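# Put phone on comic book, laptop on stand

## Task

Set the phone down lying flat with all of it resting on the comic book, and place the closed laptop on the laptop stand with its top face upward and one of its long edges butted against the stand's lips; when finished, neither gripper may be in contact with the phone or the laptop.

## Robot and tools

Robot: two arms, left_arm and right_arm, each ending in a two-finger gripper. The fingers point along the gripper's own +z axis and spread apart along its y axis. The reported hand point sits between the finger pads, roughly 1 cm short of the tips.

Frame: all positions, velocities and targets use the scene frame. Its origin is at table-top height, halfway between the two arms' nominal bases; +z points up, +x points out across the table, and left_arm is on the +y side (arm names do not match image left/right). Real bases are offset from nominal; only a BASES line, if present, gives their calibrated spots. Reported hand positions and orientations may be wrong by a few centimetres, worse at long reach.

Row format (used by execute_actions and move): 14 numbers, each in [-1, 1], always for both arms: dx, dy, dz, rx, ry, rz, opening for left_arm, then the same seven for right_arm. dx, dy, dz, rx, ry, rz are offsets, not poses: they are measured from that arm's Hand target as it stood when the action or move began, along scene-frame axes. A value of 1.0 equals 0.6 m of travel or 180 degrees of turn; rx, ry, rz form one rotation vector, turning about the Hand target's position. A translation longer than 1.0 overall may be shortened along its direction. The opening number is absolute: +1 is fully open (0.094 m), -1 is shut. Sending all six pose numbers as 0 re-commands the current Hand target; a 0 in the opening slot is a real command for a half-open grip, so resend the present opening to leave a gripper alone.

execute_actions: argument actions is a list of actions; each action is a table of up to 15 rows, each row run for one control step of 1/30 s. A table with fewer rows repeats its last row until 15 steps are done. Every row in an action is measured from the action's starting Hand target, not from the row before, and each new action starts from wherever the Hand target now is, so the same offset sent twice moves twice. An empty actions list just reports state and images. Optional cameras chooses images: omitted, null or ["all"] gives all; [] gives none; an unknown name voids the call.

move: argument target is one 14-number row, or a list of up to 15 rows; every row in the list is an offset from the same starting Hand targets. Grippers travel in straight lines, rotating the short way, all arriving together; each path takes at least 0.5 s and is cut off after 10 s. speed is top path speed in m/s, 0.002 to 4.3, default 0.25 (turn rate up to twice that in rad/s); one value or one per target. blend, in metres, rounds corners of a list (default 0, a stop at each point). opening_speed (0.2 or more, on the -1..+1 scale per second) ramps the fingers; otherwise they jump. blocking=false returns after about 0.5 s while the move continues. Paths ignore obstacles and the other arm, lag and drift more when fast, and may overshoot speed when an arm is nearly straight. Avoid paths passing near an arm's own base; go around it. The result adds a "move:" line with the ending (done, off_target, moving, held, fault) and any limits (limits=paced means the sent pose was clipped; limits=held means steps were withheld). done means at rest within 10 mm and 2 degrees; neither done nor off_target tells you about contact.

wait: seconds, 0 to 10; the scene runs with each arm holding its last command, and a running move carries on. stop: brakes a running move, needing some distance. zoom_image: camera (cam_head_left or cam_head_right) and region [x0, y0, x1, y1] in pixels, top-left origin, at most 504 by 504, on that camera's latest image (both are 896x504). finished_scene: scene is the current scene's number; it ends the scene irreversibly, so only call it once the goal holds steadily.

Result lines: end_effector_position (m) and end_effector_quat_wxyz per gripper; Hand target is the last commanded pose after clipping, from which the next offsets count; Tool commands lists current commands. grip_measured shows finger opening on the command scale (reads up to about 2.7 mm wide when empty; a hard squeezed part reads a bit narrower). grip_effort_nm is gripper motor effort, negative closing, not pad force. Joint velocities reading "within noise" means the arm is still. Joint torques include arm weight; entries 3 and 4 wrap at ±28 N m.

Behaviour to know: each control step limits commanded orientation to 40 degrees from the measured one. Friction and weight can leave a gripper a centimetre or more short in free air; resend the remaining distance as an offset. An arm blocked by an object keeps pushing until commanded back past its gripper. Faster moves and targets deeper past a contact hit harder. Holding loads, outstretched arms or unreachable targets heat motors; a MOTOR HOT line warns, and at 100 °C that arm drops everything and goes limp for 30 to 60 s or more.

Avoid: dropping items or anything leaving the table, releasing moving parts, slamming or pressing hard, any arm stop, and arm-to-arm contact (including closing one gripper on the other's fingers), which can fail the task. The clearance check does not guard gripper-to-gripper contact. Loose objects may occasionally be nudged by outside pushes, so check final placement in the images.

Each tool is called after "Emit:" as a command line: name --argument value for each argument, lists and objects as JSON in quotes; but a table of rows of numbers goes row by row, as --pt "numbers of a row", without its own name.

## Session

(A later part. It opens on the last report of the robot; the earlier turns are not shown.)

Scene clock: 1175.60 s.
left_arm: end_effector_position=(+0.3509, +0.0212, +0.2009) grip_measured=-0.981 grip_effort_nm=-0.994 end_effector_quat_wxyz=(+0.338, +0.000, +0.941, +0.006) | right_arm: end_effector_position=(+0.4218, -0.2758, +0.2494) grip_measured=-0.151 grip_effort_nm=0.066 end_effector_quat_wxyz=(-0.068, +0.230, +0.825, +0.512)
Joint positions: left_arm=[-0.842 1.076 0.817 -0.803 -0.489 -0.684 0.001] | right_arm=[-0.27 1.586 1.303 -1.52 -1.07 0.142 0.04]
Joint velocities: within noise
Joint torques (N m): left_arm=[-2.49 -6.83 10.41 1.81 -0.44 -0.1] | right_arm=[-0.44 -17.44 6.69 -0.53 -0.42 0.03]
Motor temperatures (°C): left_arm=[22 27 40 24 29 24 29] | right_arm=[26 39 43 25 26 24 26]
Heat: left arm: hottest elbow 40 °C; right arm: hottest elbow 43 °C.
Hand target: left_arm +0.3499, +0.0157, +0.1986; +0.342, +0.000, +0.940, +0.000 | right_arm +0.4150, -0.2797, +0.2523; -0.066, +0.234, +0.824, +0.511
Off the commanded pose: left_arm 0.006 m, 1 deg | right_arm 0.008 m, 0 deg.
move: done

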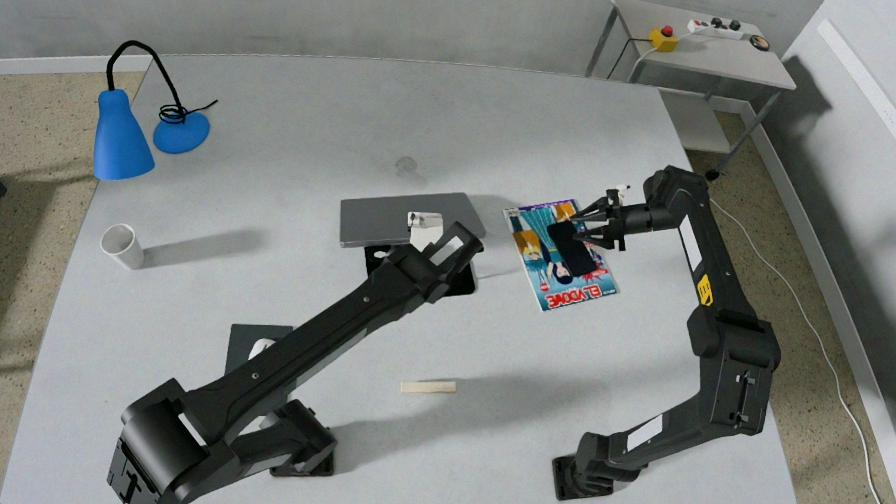

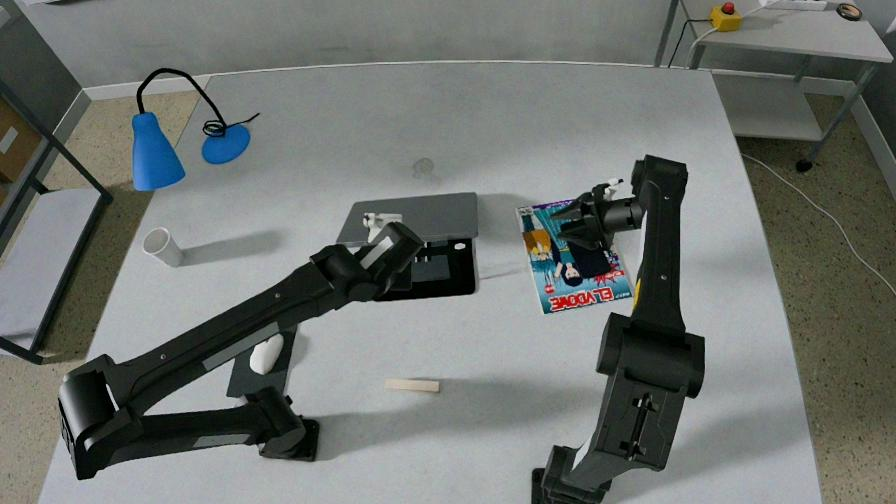

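Emit:
move --target '[0.042,0,-0.045,0,0,0,-1,0,0,0,0,0,0,-0.15]' --speed 0.08

Emit:
zoom_image --camera "cam_head_left" --region '[330, 170, 510, 300]'

Emit:
zoom_image --camera "cam_head_right" --region '[330, 170, 510, 300]'

Scene clock: 1180.70 s.
left_arm: end_effector_position=(+0.3710, +0.0125, +0.1763) grip_measured=-0.981 grip_effort_nm=-0.994 end_effector_quat_wxyz=(+0.342, +0.002, +0.940, -0.001) | right_arm: end_effector_position=(+0.4218, -0.2758, +0.2494) grip_measured=-0.151 grip_effort_nm=0.066 end_effector_quat_wxyz=(-0.068, +0.230, +0.825, +0.512)
Joint positions: left_arm=[-0.812 1.149 0.795 -0.679 -0.467 -0.647 0.001] | right_arm=[-0.27 1.586 1.303 -1.52 -1.07 0.142 0.04]
Joint velocities: within noise
Joint torques (N m): left_arm=[-0.03 -8.23 10.09 1.88 -0.14 0.11] | right_arm=[-0.44 -17.44 6.69 -0.54 -0.43 0.04]
Motor temperatures (°C): left_arm=[22 26 40 24 29 24 29] | right_arm=[26 39 42 25 26 24 26]
Heat: left arm: hottest elbow 40 °C; right arm: hottest elbow 42 °C.
Hand target: left_arm +0.3750, +0.0158, +0.1715; +0.342, +0.000, +0.940, +0.000 | right_arm +0.4150, -0.2797, +0.2523; -0.066, +0.234, +0.824, +0.511
Off the commanded pose: left_arm 0.007 m, 0 deg | right_arm 0.008 m, 0 deg.
move: done

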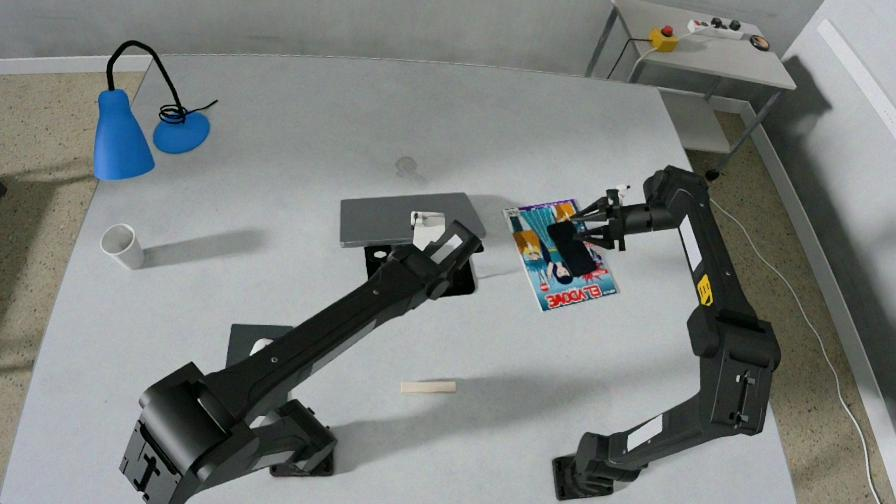

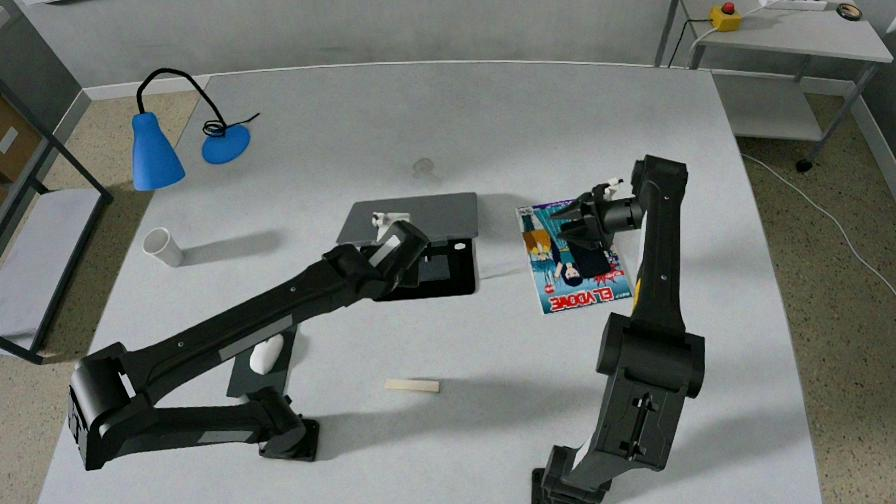

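Scaled by 2.800.

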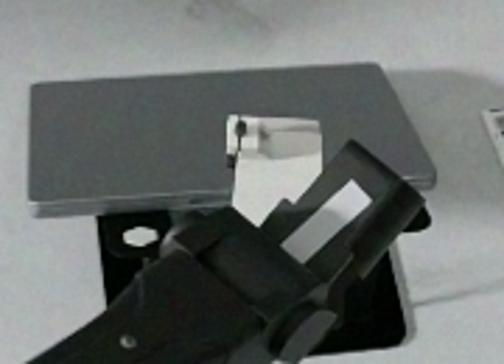

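Scaled by 2.800.

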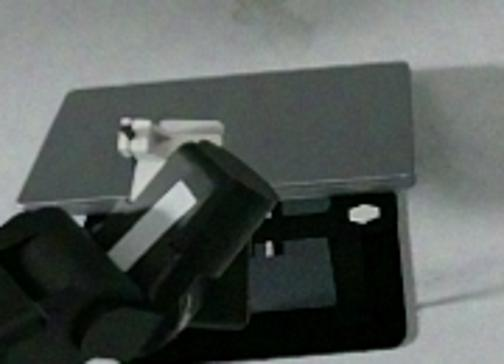

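Emit:
move --target '[0.0,0,-0.018,0,0,0,-1,0,0,0,0,0,0,-0.15]' --speed 0.05 --cameras '[]'

Emit:
move --target '[0.0,0,-0.012,0,0,0,-1,0,0,0,0,0,0,-0.15]' --speed 0.05

Emit:
zoom_image --camera "cam_head_left" --region '[330, 170, 510, 300]'

Scene clock: 1184.40 s.
left_arm: end_effector_position=(+0.3714, +0.0120, +0.1671) grip_measured=-0.981 grip_effort_nm=-0.994 end_effector_quat_wxyz=(+0.343, +0.002, +0.939, -0.003) | right_arm: end_effector_position=(+0.4218, -0.2758, +0.2494) grip_measured=-0.151 grip_effort_nm=0.061 end_effector_quat_wxyz=(-0.068, +0.230, +0.825, +0.512)
Joint positions: left_arm=[-0.812 1.159 0.776 -0.646 -0.467 -0.647 0.001] | right_arm=[-0.27 1.586 1.303 -1.52 -1.07 0.142 0.04]
Joint velocities: within noise
Joint torques (N m): left_arm=[-0.97 -8.23 9.87 1.83 -0.22 0.12] | right_arm=[-0.44 -17.44 6.69 -0.53 -0.43 0.04]
Motor temperatures (°C): left_arm=[22 27 40 24 29 24 29] | right_arm=[26 39 42 25 26 24 26]
Heat: left arm: hottest elbow 40 °C; right arm: hottest elbow 42 °C.
Hand target: left_arm +0.3751, +0.0158, +0.1608; +0.342, +0.000, +0.940, +0.000 | right_arm +0.4150, -0.2797, +0.2523; -0.066, +0.234, +0.824, +0.511
Off the commanded pose: left_arm 0.008 m, 0 deg | right_arm 0.008 m, 0 deg.
move: done
No camera images: "cameras" was empty.

Scene clock: 1185.30 s.
left_arm: end_effector_position=(+0.3715, +0.0120, +0.1600) grip_measured=-0.981 grip_effort_nm=-0.994 end_effector_quat_wxyz=(+0.343, +0.002, +0.939, -0.003) | right_arm: end_effector_position=(+0.4218, -0.2758, +0.2494) grip_measured=-0.151 grip_effort_nm=0.066 end_effector_quat_wxyz=(-0.068, +0.230, +0.825, +0.512)
Joint positions: left_arm=[-0.812 1.168 0.763 -0.623 -0.467 -0.647 0.001] | right_arm=[-0.27 1.586 1.303 -1.52 -1.07 0.142 0.04]
Joint velocities: within noise
Joint torques (N m): left_arm=[-0.67 -8.06 9.96 2.02 -0.24 0.17] | right_arm=[-0.38 -17.38 6.71 -0.54 -0.43 0.04]
Motor temperatures (°C): left_arm=[22 26 40 24 29 24 29] | right_arm=[26 39 41 25 26 24 26]
Heat: left arm: hottest elbow 40 °C; right arm: hottest elbow 41 °C.
Hand target: left_arm +0.3751, +0.0158, +0.1536; +0.342, +0.000, +0.940, +0.000 | right_arm +0.4150, -0.2797, +0.2523; -0.066, +0.234, +0.824, +0.511
Off the commanded pose: left_arm 0.008 m, 0 deg | right_arm 0.008 m, 0 deg.
move: done

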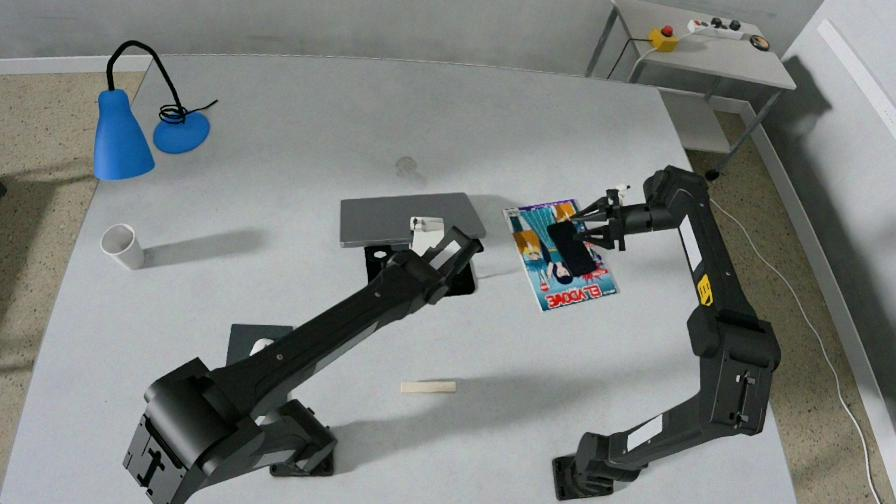

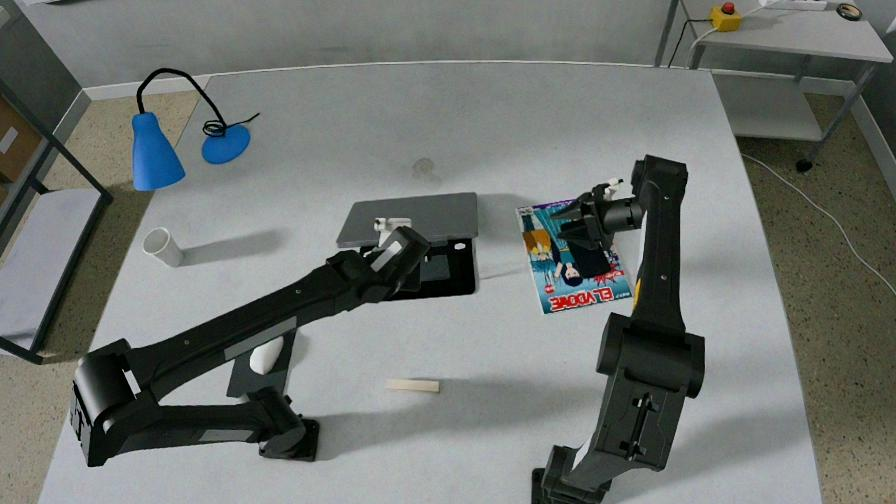

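Scaled by 2.800.

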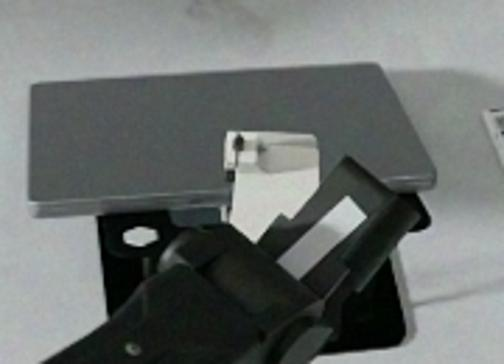

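Emit:
move --target '[0.0,0,-0.01,0,0,0,-1,0,0,0,0,0,0,-0.15]' --speed 0.05 --cameras '[]'

Emit:
move --target '[0.0,0,-0.01,0,0,0,-1,0,0,0,0,0,0,-0.15]' --speed 0.05 --cameras '[]'

Scene clock: 1188.37 s.
left_arm: end_effector_position=(+0.3716, +0.0119, +0.1539) grip_measured=-0.981 grip_effort_nm=-0.994 end_effector_quat_wxyz=(+0.343, +0.002, +0.939, -0.003) | right_arm: end_effector_position=(+0.4218, -0.2758, +0.2494) grip_measured=-0.151 grip_effort_nm=0.066 end_effector_quat_wxyz=(-0.068, +0.230, +0.825, +0.512)
Joint positions: left_arm=[-0.812 1.177 0.752 -0.604 -0.467 -0.647 0.001] | right_arm=[-0.27 1.586 1.303 -1.52 -1.07 0.142 0.04]
Joint velocities: within noise
Joint torques (N m): left_arm=[-0.91 -8.35 9.81 1.73 -0.23 0.09] | right_arm=[-0.44 -17.49 6.68 -0.51 -0.43 0.04]
Motor temperatures (°C): left_arm=[22 26 40 24 29 24 29] | right_arm=[26 39 41 25 26 24 26]
Heat: left arm: hottest elbow 40 °C; right arm: hottest elbow 41 °C.
Hand target: left_arm +0.3751, +0.0158, +0.1476; +0.342, +0.000, +0.940, +0.000 | right_arm +0.4150, -0.2797, +0.2523; -0.066, +0.234, +0.824, +0.511
Off the commanded pose: left_arm 0.008 m, 0 deg | right_arm 0.008 m, 0 deg.
move: done
No camera images: "cameras" was empty.

Scene clock: 1189.27 s.
left_arm: end_effector_position=(+0.3716, +0.0118, +0.1478) grip_measured=-0.981 grip_effort_nm=-0.994 end_effector_quat_wxyz=(+0.343, +0.002, +0.939, -0.003) | right_arm: end_effector_position=(+0.4218, -0.2758, +0.2494) grip_measured=-0.151 grip_effort_nm=0.066 end_effector_quat_wxyz=(-0.068, +0.230, +0.825, +0.512)
Joint positions: left_arm=[-0.812 1.185 0.741 -0.584 -0.467 -0.647 0.001] | right_arm=[-0.27 1.586 1.303 -1.52 -1.07 0.142 0.04]
Joint velocities: within noise
Joint torques (N m): left_arm=[-0.26 -8.12 9.55 1.89 -0.22 0.14] | right_arm=[-0.5 -17.38 6.69 -0.51 -0.42 0.03]
Motor temperatures (°C): left_arm=[22 26 40 24 29 24 29] | right_arm=[26 39 41 25 26 24 26]
Heat: left arm: hottest elbow 40 °C; right arm: hottest elbow 41 °C.
Hand target: left_arm +0.3751, +0.0158, +0.1416; +0.342, +0.000, +0.940, +0.000 | right_arm +0.4150, -0.2797, +0.2523; -0.066, +0.234, +0.824, +0.511
Off the commanded pose: left_arm 0.008 m, 0 deg | right_arm 0.008 m, 0 deg.
move: done
No camera images: "cameras" was empty.

Emit:
move --target '[0.0,0,0.035,0,0,0,-1,0,0,0,0,0,0,-0.15]' --speed 0.05 --cameras '[]'

Scene clock: 1193.27 s.
left_arm: end_effector_position=(+0.3664, +0.0171, +0.1438) grip_measured=-0.981 grip_effort_nm=-0.994 end_effector_quat_wxyz=(+0.330, +0.007, +0.944, +0.010) | right_arm: end_effector_position=(+0.4218, -0.2758, +0.2494) grip_measured=-0.151 grip_effort_nm=0.061 end_effector_quat_wxyz=(-0.068, +0.230, +0.825, +0.512)
Joint positions: left_arm=[-0.812 1.184 0.741 -0.622 -0.467 -0.647 0.001] | right_arm=[-0.27 1.586 1.303 -1.52 -1.07 0.142 0.04]
Joint velocities: within noise
Joint torques (N m): left_arm=[-0.21 -10.29 13 0.69 -0.21 0.03] | right_arm=[-0.56 -17.38 6.71 -0.51 -0.42 0.03]
Motor temperatures (°C): left_arm=[22 26 40 24 29 24 29] | right_arm=[26 39 41 25 26 24 26]
Heat: left arm: hottest elbow 40 °C; right arm: hottest elbow 41 °C.
Hand target: left_arm +0.3750, +0.0158, +0.1626; +0.342, +0.000, +0.940, +0.000 | right_arm +0.4150, -0.2797, +0.2523; -0.066, +0.234, +0.824, +0.511
Off the commanded pose: left_arm 0.021 m, 2 deg | right_arm 0.008 m, 0 deg.
move: off_target (left_arm)
No camera images: "cameras" was empty.

Emit:
move --pt "0.0 0 0.12 0 0 0 -1 0 0 0 0 0 0 -0.15" --pt "0.0 0 -0.0133 0 0 0 -1 0 0 0 0 0 0 -0.15" --speed 0.08 --cameras '[]'

Scene clock: 1198.80 s.
left_arm: end_effector_position=(+0.3713, +0.0122, +0.1597) grip_measured=-0.981 grip_effort_nm=-0.994 end_effector_quat_wxyz=(+0.342, +0.003, +0.940, -0.001) | right_arm: end_effector_position=(+0.4218, -0.2758, +0.2494) grip_measured=-0.151 grip_effort_nm=0.066 end_effector_quat_wxyz=(-0.068, +0.230, +0.825, +0.512)
Joint positions: left_arm=[-0.812 1.169 0.764 -0.626 -0.467 -0.645 0.001] | right_arm=[-0.27 1.586 1.303 -1.52 -1.07 0.142 0.04]
Joint velocities: within noise
Joint torques (N m): left_arm=[-0.5 -7.94 9.83 1.89 -0.25 0.06] | right_arm=[-0.44 -17.44 6.69 -0.53 -0.43 0.03]
Motor temperatures (°C): left_arm=[22 26 41 24 29 24 29] | right_arm=[26 39 40 25 25 24 26]
Heat: left arm: hottest elbow 41 °C; right arm: hottest elbow 40 °C.
Hand target: left_arm +0.3750, +0.0158, +0.1545; +0.342, +0.000, +0.940, +0.001 | right_arm +0.4150, -0.2797, +0.2523; -0.066, +0.234, +0.824, +0.511
Off the commanded pose: left_arm 0.007 m, 0 deg | right_arm 0.008 m, 0 deg.
move: done
No camera images: "cameras" was empty.

Emit:
move --target '[0.035,0,0,0,0,0,-1,0,0,0,0,0,0,-0.15]' --speed 0.04

Emit:
zoom_image --camera "cam_head_left" --region '[330, 170, 510, 300]'

Scene clock: 1202.43 s.
left_arm: end_effector_position=(+0.3824, +0.0184, +0.1458) grip_measured=-0.981 grip_effort_nm=-0.994 end_effector_quat_wxyz=(+0.330, +0.008, +0.944, +0.007) | right_arm: end_effector_position=(+0.4218, -0.2758, +0.2494) grip_measured=-0.151 grip_effort_nm=0.066 end_effector_quat_wxyz=(-0.068, +0.230, +0.825, +0.512)
Joint positions: left_arm=[-0.773 1.208 0.764 -0.601 -0.443 -0.607 0.001] | right_arm=[-0.27 1.586 1.303 -1.52 -1.07 0.142 0.04]
Joint velocities: within noise
Joint torques (N m): left_arm=[-0.26 -8.23 12.62 1.96 -0.25 0.12] | right_arm=[-0.44 -17.38 6.68 -0.5 -0.43 0.03]
Motor temperatures (°C): left_arm=[22 26 41 24 29 24 30] | right_arm=[26 39 40 25 25 24 26]
Heat: left arm: hottest elbow 41 °C; right arm: hottest elbow 40 °C.
Hand target: left_arm +0.3960, +0.0158, +0.1545; +0.342, +0.000, +0.940, +0.000 | right_arm +0.4150, -0.2797, +0.2523; -0.066, +0.234, +0.824, +0.511
Off the commanded pose: left_arm 0.016 m, 2 deg | right_arm 0.008 m, 0 deg.
move: off_target (left_arm)

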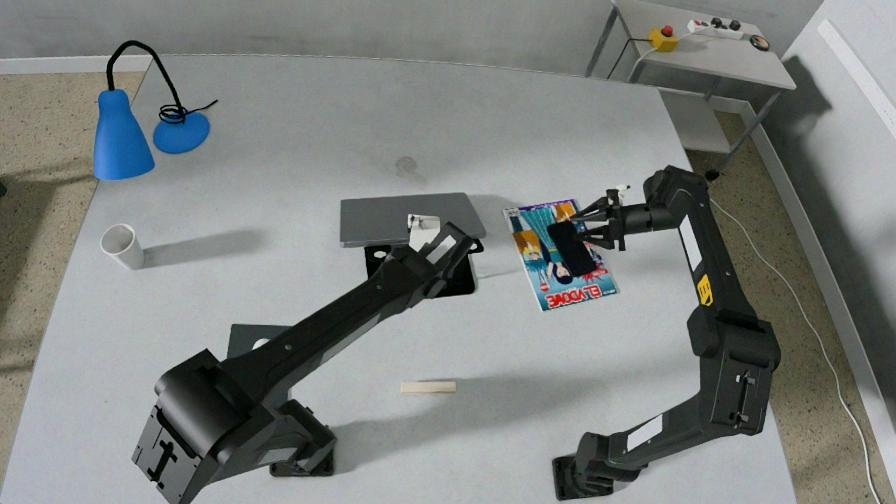

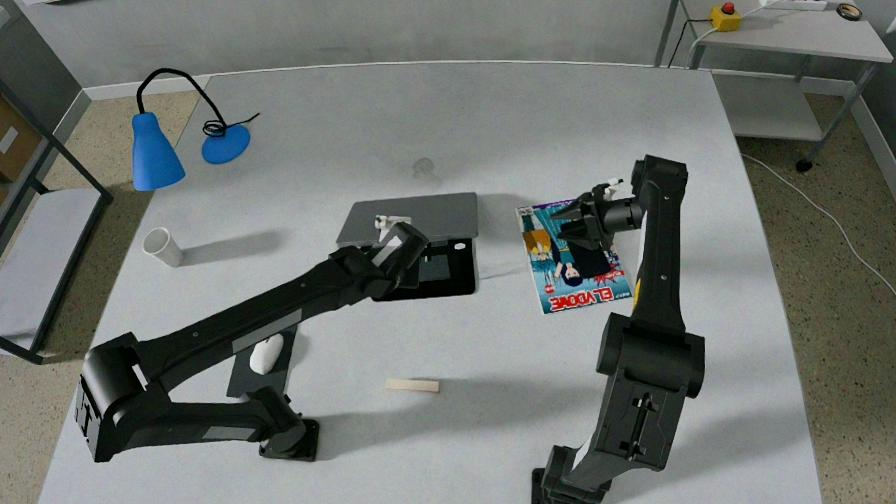

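Scaled by 2.800.

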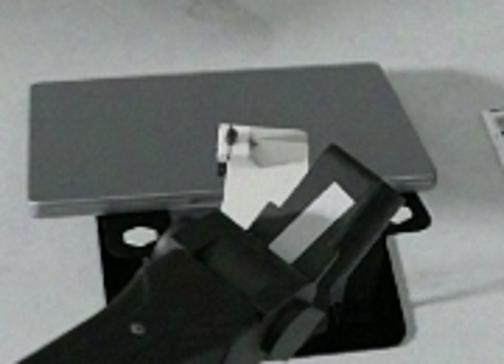

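Emit:
move --pt "-0.045 0 0.08 0 0 0 -1 0 0 0 0 0 0 -0.15" --pt "-0.04 0 0.035 0 0 0 -1 0 0 0 0 0 0 -0.15" --pt "0.005 0 0.005 0 0 0 -1 0 0 0 0 0 0 -0.15" --speed '[0.1,0.06,0.04]'

Emit:
zoom_image --camera "cam_head_left" --region '[330, 170, 510, 300]'

Scene clock: 1208.20 s.
left_arm: end_effector_position=(+0.3826, +0.0211, +0.1443) grip_measured=-0.981 grip_effort_nm=-0.989 end_effector_quat_wxyz=(+0.326, +0.009, +0.945, +0.011) | right_arm: end_effector_position=(+0.4218, -0.2758, +0.2494) grip_measured=-0.151 grip_effort_nm=0.071 end_effector_quat_wxyz=(-0.068, +0.230, +0.825, +0.512)
Joint positions: left_arm=[-0.767 1.21 0.764 -0.608 -0.44 -0.602 0.001] | right_arm=[-0.27 1.586 1.303 -1.52 -1.07 0.141 0.04]
Joint velocities: within noise
Joint torques (N m): left_arm=[-0.32 -9.23 13.35 1.99 -0.27 0.05] | right_arm=[-0.5 -17.32 6.69 -0.51 -0.43 0.03]
Motor temperatures (°C): left_arm=[22 26 41 24 29 24 30] | right_arm=[26 39 40 25 25 24 26]
Heat: left arm: hottest elbow 41 °C; right arm: hottest elbow 40 °C.
Hand target: left_arm +0.3991, +0.0158, +0.1575; +0.342, +0.000, +0.940, +0.000 | right_arm +0.4150, -0.2797, +0.2523; -0.066, +0.234, +0.824, +0.511
Off the commanded pose: left_arm 0.022 m, 2 deg | right_arm 0.008 m, 1 deg.
move: off_target (left_arm)

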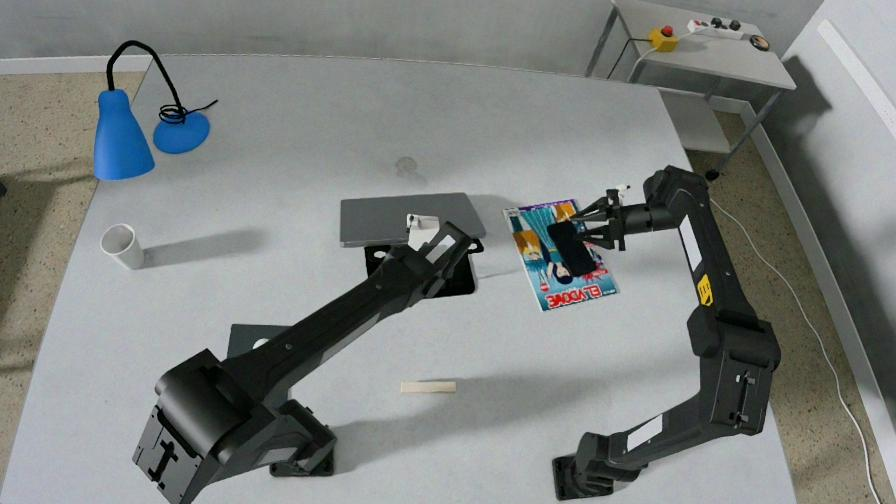

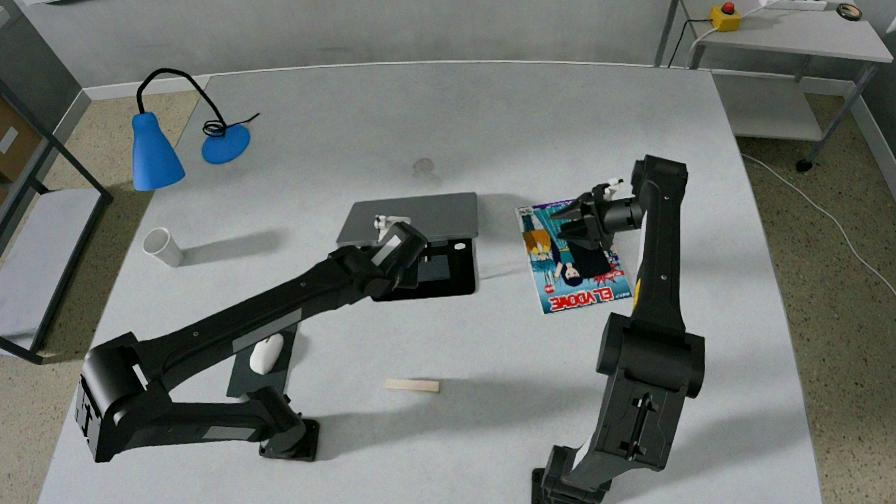

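Scaled by 2.800.

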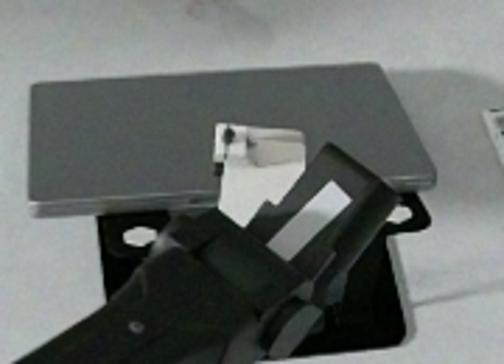

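Emit:
move --pt "-0.045 0 0.16 0 0 0 -1 0 0 0 0 0 0 -0.15" --pt "-0.04 0 0.035 0 0 0 -1 0 0 0 0 0 0 -0.15" --pt "0.015 0 -0.002 0 0 0 -1 0 0 0 0 0 0 -0.15" --speed '[0.1,0.08,0.04]'

Emit:
zoom_image --camera "cam_head_left" --region '[330, 170, 510, 300]'

Emit:
zoom_image --camera "cam_head_right" --region '[330, 170, 510, 300]'

Scene clock: 1214.77 s.
left_arm: end_effector_position=(+0.4023, +0.0133, +0.1588) grip_measured=-0.981 grip_effort_nm=-0.994 end_effector_quat_wxyz=(+0.340, +0.003, +0.941, +0.000) | right_arm: end_effector_position=(+0.4218, -0.2758, +0.2494) grip_measured=-0.151 grip_effort_nm=0.066 end_effector_quat_wxyz=(-0.068, +0.230, +0.825, +0.512)
Joint positions: left_arm=[-0.747 1.232 0.81 -0.589 -0.432 -0.586 0.001] | right_arm=[-0.27 1.586 1.303 -1.52 -1.07 0.141 0.04]
Joint velocities: within noise
Joint torques (N m): left_arm=[-0.09 -9.05 10.58 1.65 -0.19 0.09] | right_arm=[-0.38 -17.44 6.69 -0.51 -0.42 0.03]
Motor temperatures (°C): left_arm=[22 26 41 24 29 24 30] | right_arm=[26 39 39 25 25 24 26]
Heat: left arm: hottest elbow 41 °C; right arm: hottest shoulder 39 °C.
Hand target: left_arm +0.4081, +0.0159, +0.1564; +0.342, +0.000, +0.940, +0.000 | right_arm +0.4150, -0.2797, +0.2523; -0.066, +0.234, +0.824, +0.511
Off the commanded pose: left_arm 0.007 m, 0 deg | right_arm 0.008 m, 0 deg.
move: done

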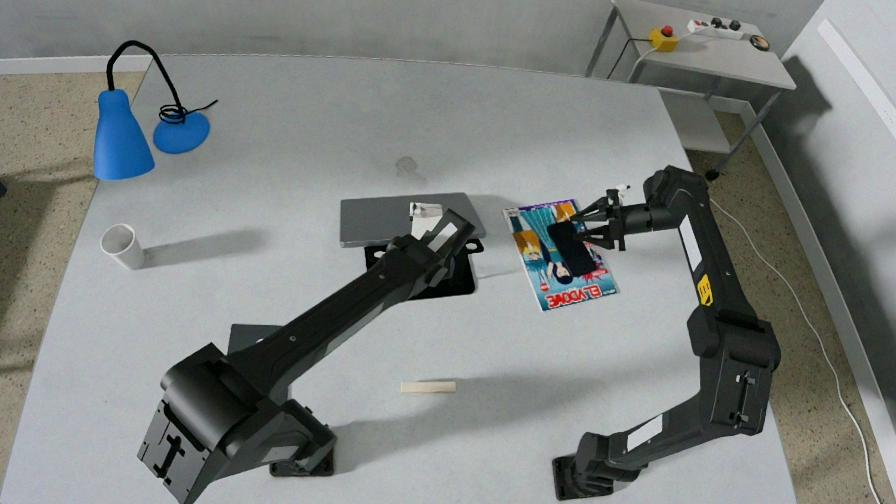

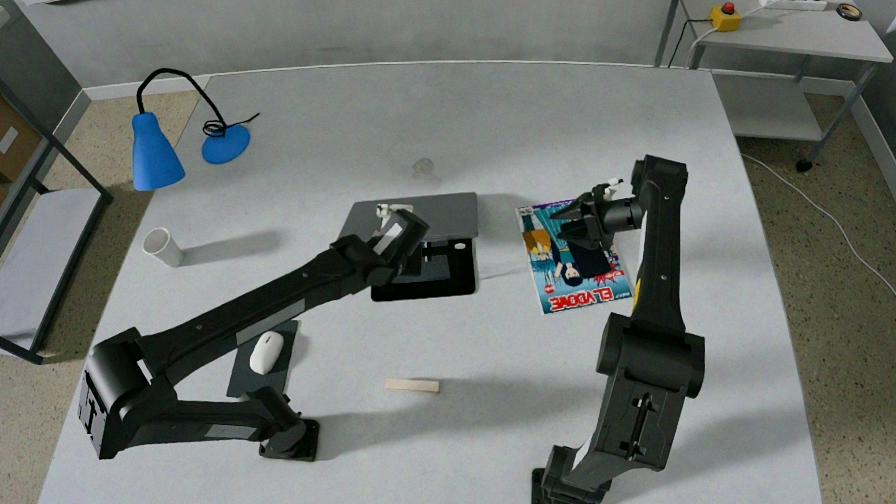

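Scaled by 2.800.

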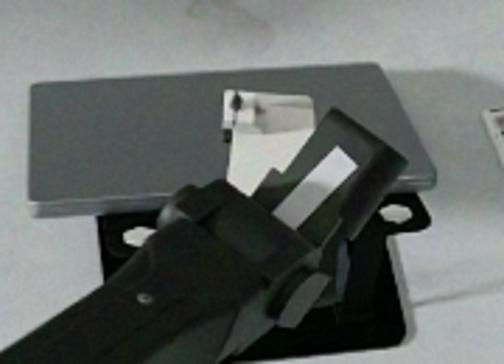

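Scaled by 2.800.

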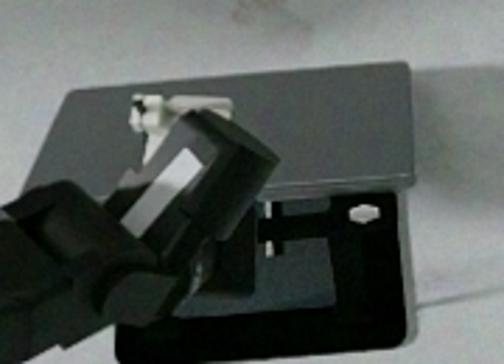

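Emit:
move --pt "-0.045 0 0.14 0 0 0 -1 0 0 0 0 0 0 -0.15" --pt "-0.03 0 0.035 0 0 0 -1 0 0 0 0 0 0 -0.15" --pt "0.02 0 -0.008 0 0 0 -1 0 0 0 0 0 0 -0.15" --speed '[0.1,0.08,0.04]'

Emit:
zoom_image --camera "cam_head_left" --region '[330, 170, 510, 300]'

Emit:
zoom_image --camera "cam_head_right" --region '[330, 170, 510, 300]'

Scene clock: 1222.70 s.
left_arm: end_effector_position=(+0.4157, +0.0116, +0.1569) grip_measured=-0.981 grip_effort_nm=-0.994 end_effector_quat_wxyz=(+0.342, +0.002, +0.940, -0.002) | right_arm: end_effector_position=(+0.4218, -0.2758, +0.2494) grip_measured=-0.151 grip_effort_nm=0.071 end_effector_quat_wxyz=(-0.068, +0.230, +0.825, +0.512)
Joint positions: left_arm=[-0.725 1.263 0.828 -0.561 -0.421 -0.566 0.001] | right_arm=[-0.27 1.586 1.303 -1.52 -1.07 0.141 0.04]
Joint velocities: within noise
Joint torques (N m): left_arm=[-0.09 -10.29 9.88 1.72 -0.13 0.04] | right_arm=[-0.44 -17.38 6.71 -0.53 -0.43 0.03]
Motor temperatures (°C): left_arm=[22 26 41 24 29 24 30] | right_arm=[26 39 39 25 25 24 26]
Heat: left arm: hottest elbow 41 °C; right arm: hottest shoulder 39 °C.
Hand target: left_arm +0.4200, +0.0158, +0.1515; +0.342, +0.000, +0.940, +0.000 | right_arm +0.4150, -0.2797, +0.2523; -0.066, +0.234, +0.824, +0.511
Off the commanded pose: left_arm 0.008 m, 0 deg | right_arm 0.008 m, 0 deg.
move: done

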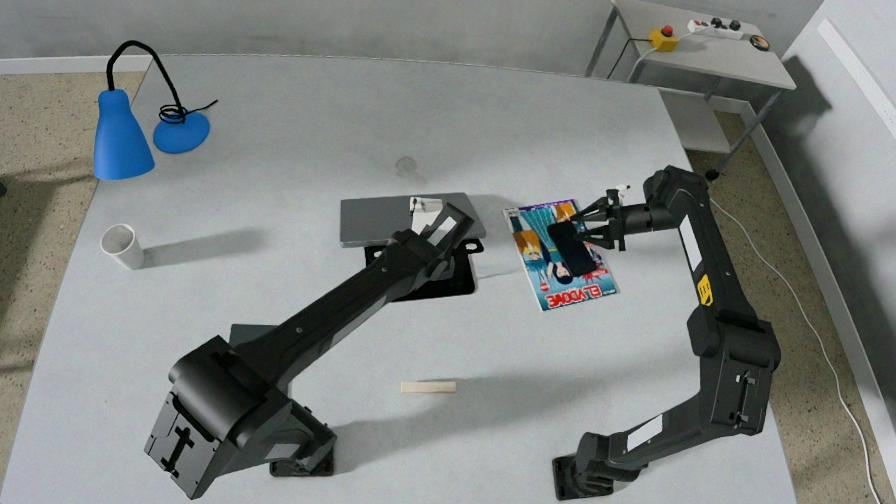

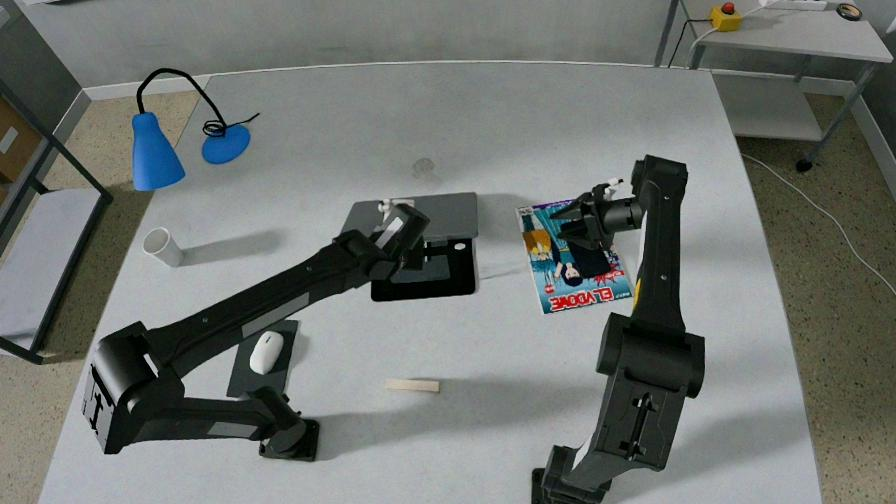

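Scaled by 2.800.

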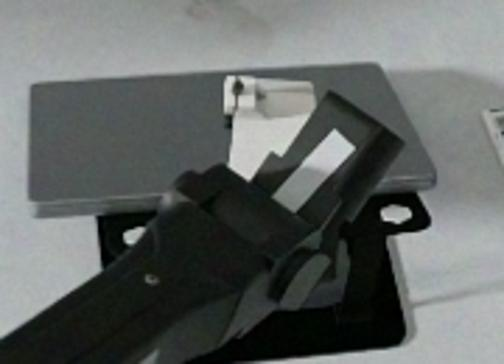

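Scaled by 2.800.

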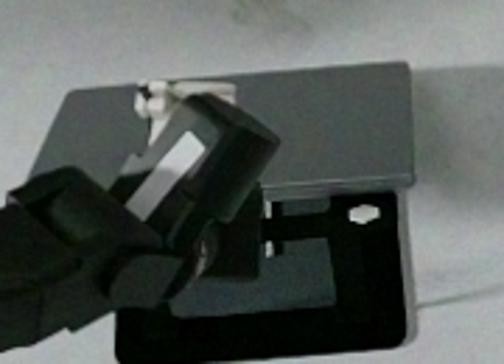

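Emit:
move --pt "-0.045 0 0.14 0 0 0 -1 0 0 0 0 0 0 -0.15" --pt "-0.02 0 0.035 0 0 0 -1 0 0 0 0 0 0 -0.15" --pt "0.022 0 -0.003 0 0 0 -1 0 0 0 0 0 0 -0.15" --speed '[0.1,0.08,0.04]'

Emit:
zoom_image --camera "cam_head_left" --region '[330, 170, 510, 300]'

Emit:
zoom_image --camera "cam_head_right" --region '[330, 170, 510, 300]'

Scene clock: 1229.27 s.
left_arm: end_effector_position=(+0.4287, +0.0116, +0.1547) grip_measured=-0.981 grip_effort_nm=-0.994 end_effector_quat_wxyz=(+0.341, +0.002, +0.940, -0.001) | right_arm: end_effector_position=(+0.4218, -0.2758, +0.2494) grip_measured=-0.151 grip_effort_nm=0.061 end_effector_quat_wxyz=(-0.068, +0.230, +0.825, +0.512)
Joint positions: left_arm=[-0.703 1.293 0.847 -0.544 -0.408 -0.546 0.001] | right_arm=[-0.27 1.586 1.303 -1.52 -1.07 0.141 0.04]
Joint velocities: within noise
Joint torques (N m): left_arm=[-0.38 -10.17 10.09 1.95 -0.23 0.11] | right_arm=[-0.32 -17.32 6.71 -0.53 -0.43 0.03]
Motor temperatures (°C): left_arm=[22 26 40 24 28 24 30] | right_arm=[26 39 39 25 25 24 26]
Heat: left arm: hottest elbow 40 °C; right arm: hottest shoulder 39 °C.
Hand target: left_arm +0.4332, +0.0158, +0.1497; +0.342, +0.000, +0.940, +0.000 | right_arm +0.4150, -0.2797, +0.2523; -0.066, +0.234, +0.824, +0.511
Off the commanded pose: left_arm 0.008 m, 0 deg | right_arm 0.008 m, 0 deg.
move: done

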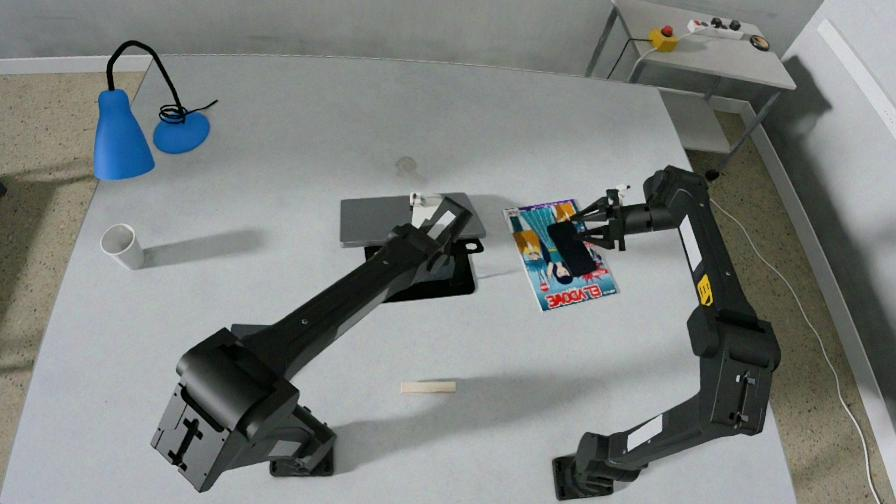

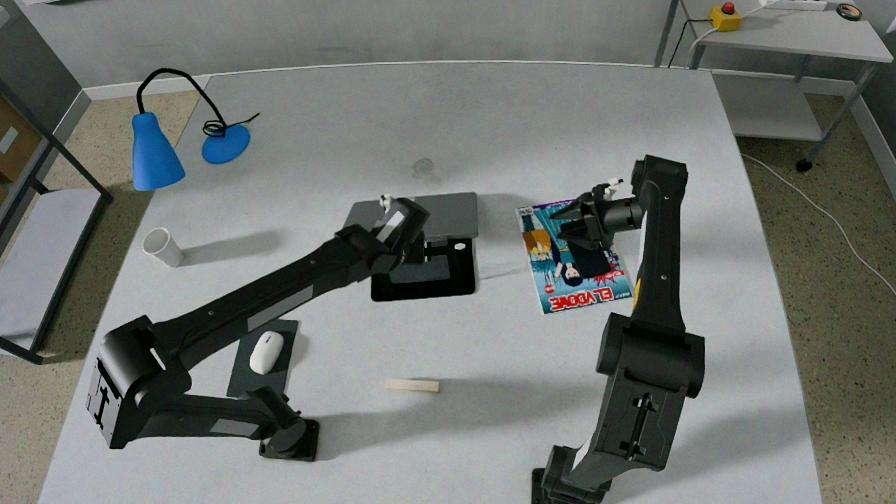

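Scaled by 2.800.

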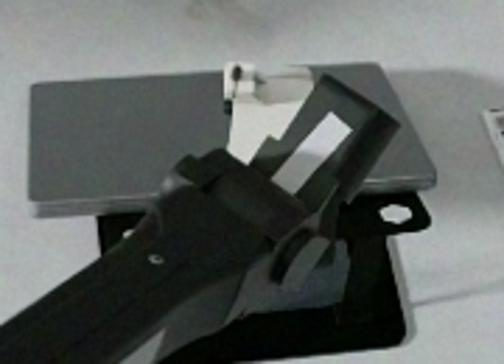

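Scaled by 2.800.

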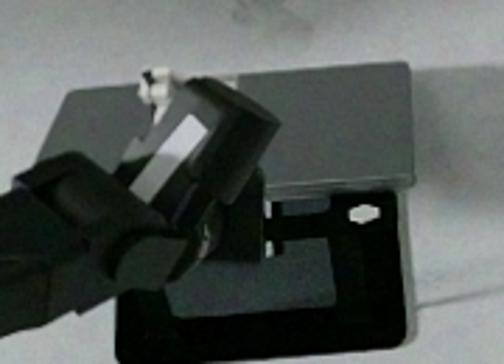

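Emit:
move --target '[0,0,-0.02,0,0,0,-1,0,0,0,0,0,0,-0.15]' --speed 0.03

Emit:
zoom_image --camera "cam_head_right" --region '[380, 190, 460, 270]'

Emit:
zoom_image --camera "cam_head_left" --region '[330, 170, 510, 300]'

Scene clock: 1234.77 s.
left_arm: end_effector_position=(+0.4296, +0.0108, +0.1440) grip_measured=-0.981 grip_effort_nm=-0.989 end_effector_quat_wxyz=(+0.342, +0.002, +0.940, -0.002) | right_arm: end_effector_position=(+0.4218, -0.2758, +0.2494) grip_measured=-0.151 grip_effort_nm=0.061 end_effector_quat_wxyz=(-0.068, +0.230, +0.825, +0.512)
Joint positions: left_arm=[-0.703 1.31 0.83 -0.507 -0.408 -0.545 0.001] | right_arm=[-0.27 1.586 1.303 -1.52 -1.07 0.141 0.04]
Joint velocities: within noise
Joint torques (N m): left_arm=[-0.56 -10.58 9.31 2.06 -0.17 0.13] | right_arm=[-0.44 -17.38 6.69 -0.5 -0.42 0.04]
Motor temperatures (°C): left_arm=[22 26 40 24 28 24 30] | right_arm=[26 39 39 25 25 24 26]
Heat: left arm: hottest elbow 40 °C; right arm: hottest shoulder 39 °C.
Hand target: left_arm +0.4332, +0.0158, +0.1378; +0.342, +0.000, +0.940, +0.000 | right_arm +0.4150, -0.2797, +0.2523; -0.066, +0.234, +0.824, +0.511
Off the commanded pose: left_arm 0.009 m, 0 deg | right_arm 0.008 m, 0 deg.
move: done

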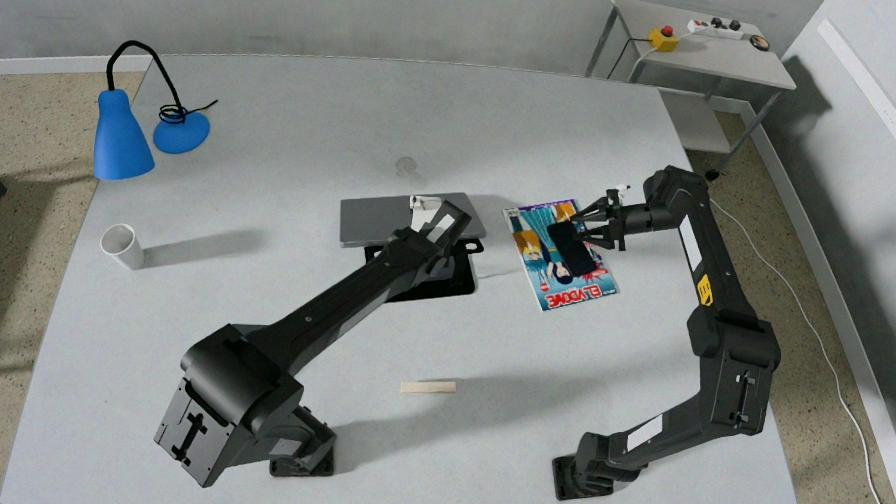

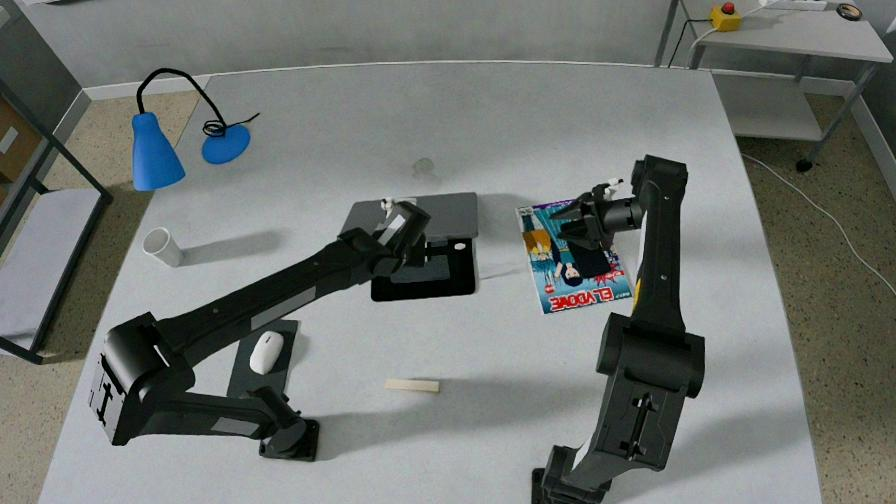

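Scaled by 6.300.

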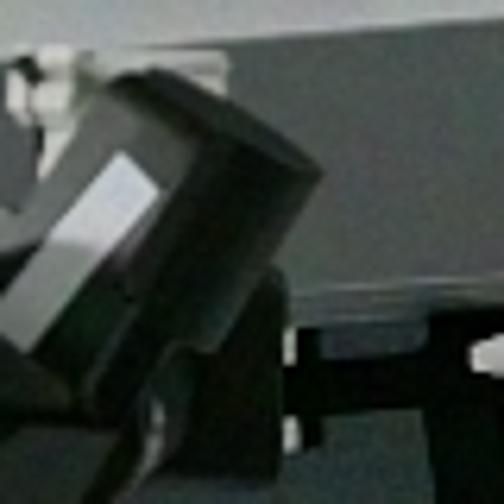

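Scaled by 2.800.

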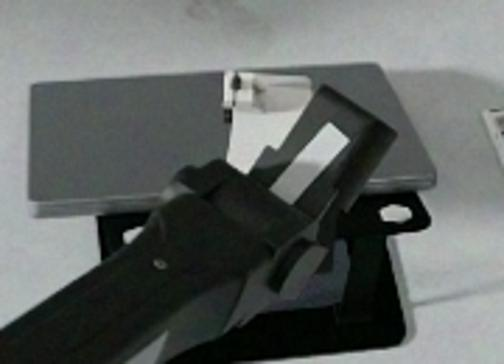

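Emit:
move --pt "-0.045 0 0.16 0 0 0 -1 0 0 0 0 0 0 -0.15" --pt "-0.02 0 0.05 0 0 0 -1 0 0 0 0 0 0 -0.15" --pt "0.018 0 0.016 0 0 0 -1 0 0 0 0 0 0 -0.15" --speed '[0.1,0.08,0.03]'

Emit:
zoom_image --camera "cam_head_left" --region '[330, 170, 510, 300]'

Scene clock: 1241.77 s.
left_arm: end_effector_position=(+0.4388, +0.0119, +0.1515) grip_measured=-0.981 grip_effort_nm=-0.994 end_effector_quat_wxyz=(+0.341, +0.003, +0.940, -0.001) | right_arm: end_effector_position=(+0.4218, -0.2758, +0.2494) grip_measured=-0.151 grip_effort_nm=0.066 end_effector_quat_wxyz=(-0.068, +0.230, +0.825, +0.512)
Joint positions: left_arm=[-0.685 1.319 0.861 -0.527 -0.399 -0.53 0.001] | right_arm=[-0.27 1.586 1.303 -1.52 -1.07 0.141 0.04]
Joint velocities: within noise
Joint torques (N m): left_arm=[-1.14 -10.7 10.13 1.95 -0.16 0.05] | right_arm=[-0.44 -17.44 6.69 -0.51 -0.43 0.03]
Motor temperatures (°C): left_arm=[22 26 40 24 28 24 30] | right_arm=[26 39 38 25 25 24 26]
Heat: left arm: hottest elbow 40 °C; right arm: hottest shoulder 39 °C.
Hand target: left_arm +0.4441, +0.0158, +0.1475; +0.342, +0.000, +0.940, +0.000 | right_arm +0.4150, -0.2797, +0.2523; -0.066, +0.234, +0.824, +0.511
Off the commanded pose: left_arm 0.008 m, 0 deg | right_arm 0.008 m, 0 deg.
move: done

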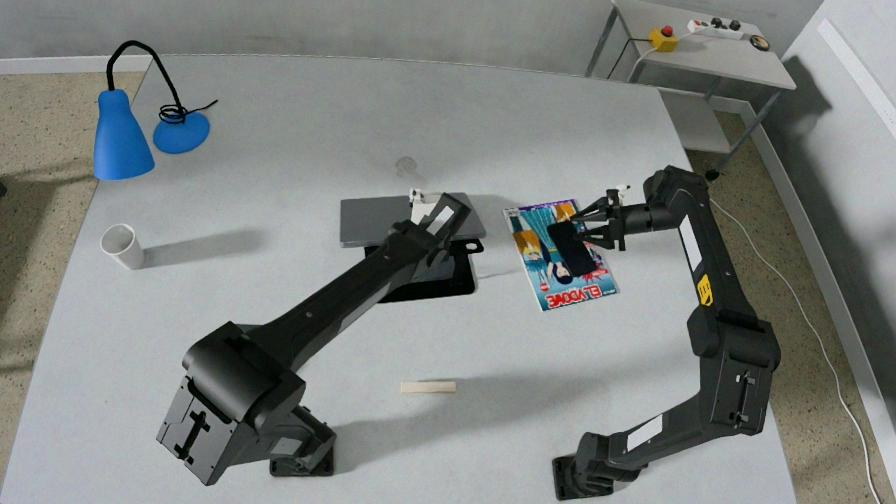

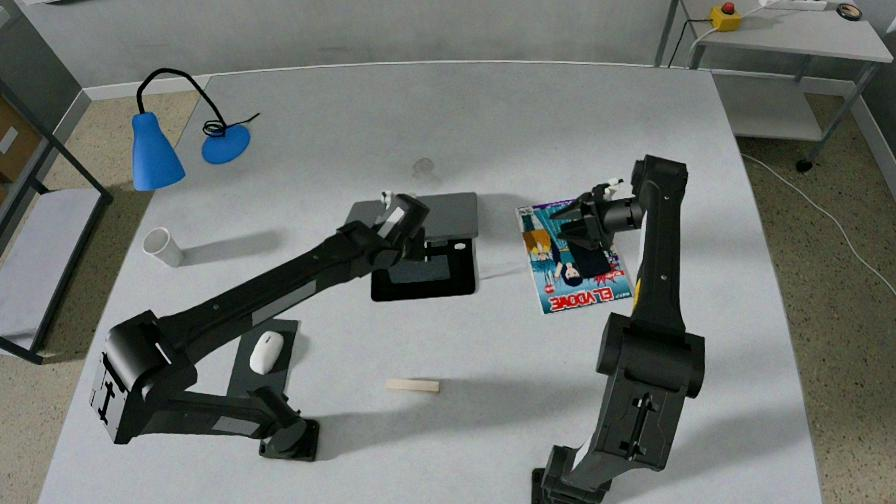

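Scaled by 2.800.

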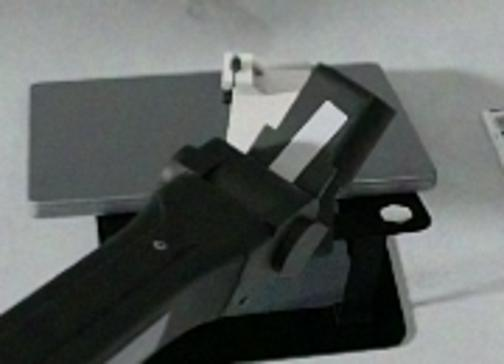

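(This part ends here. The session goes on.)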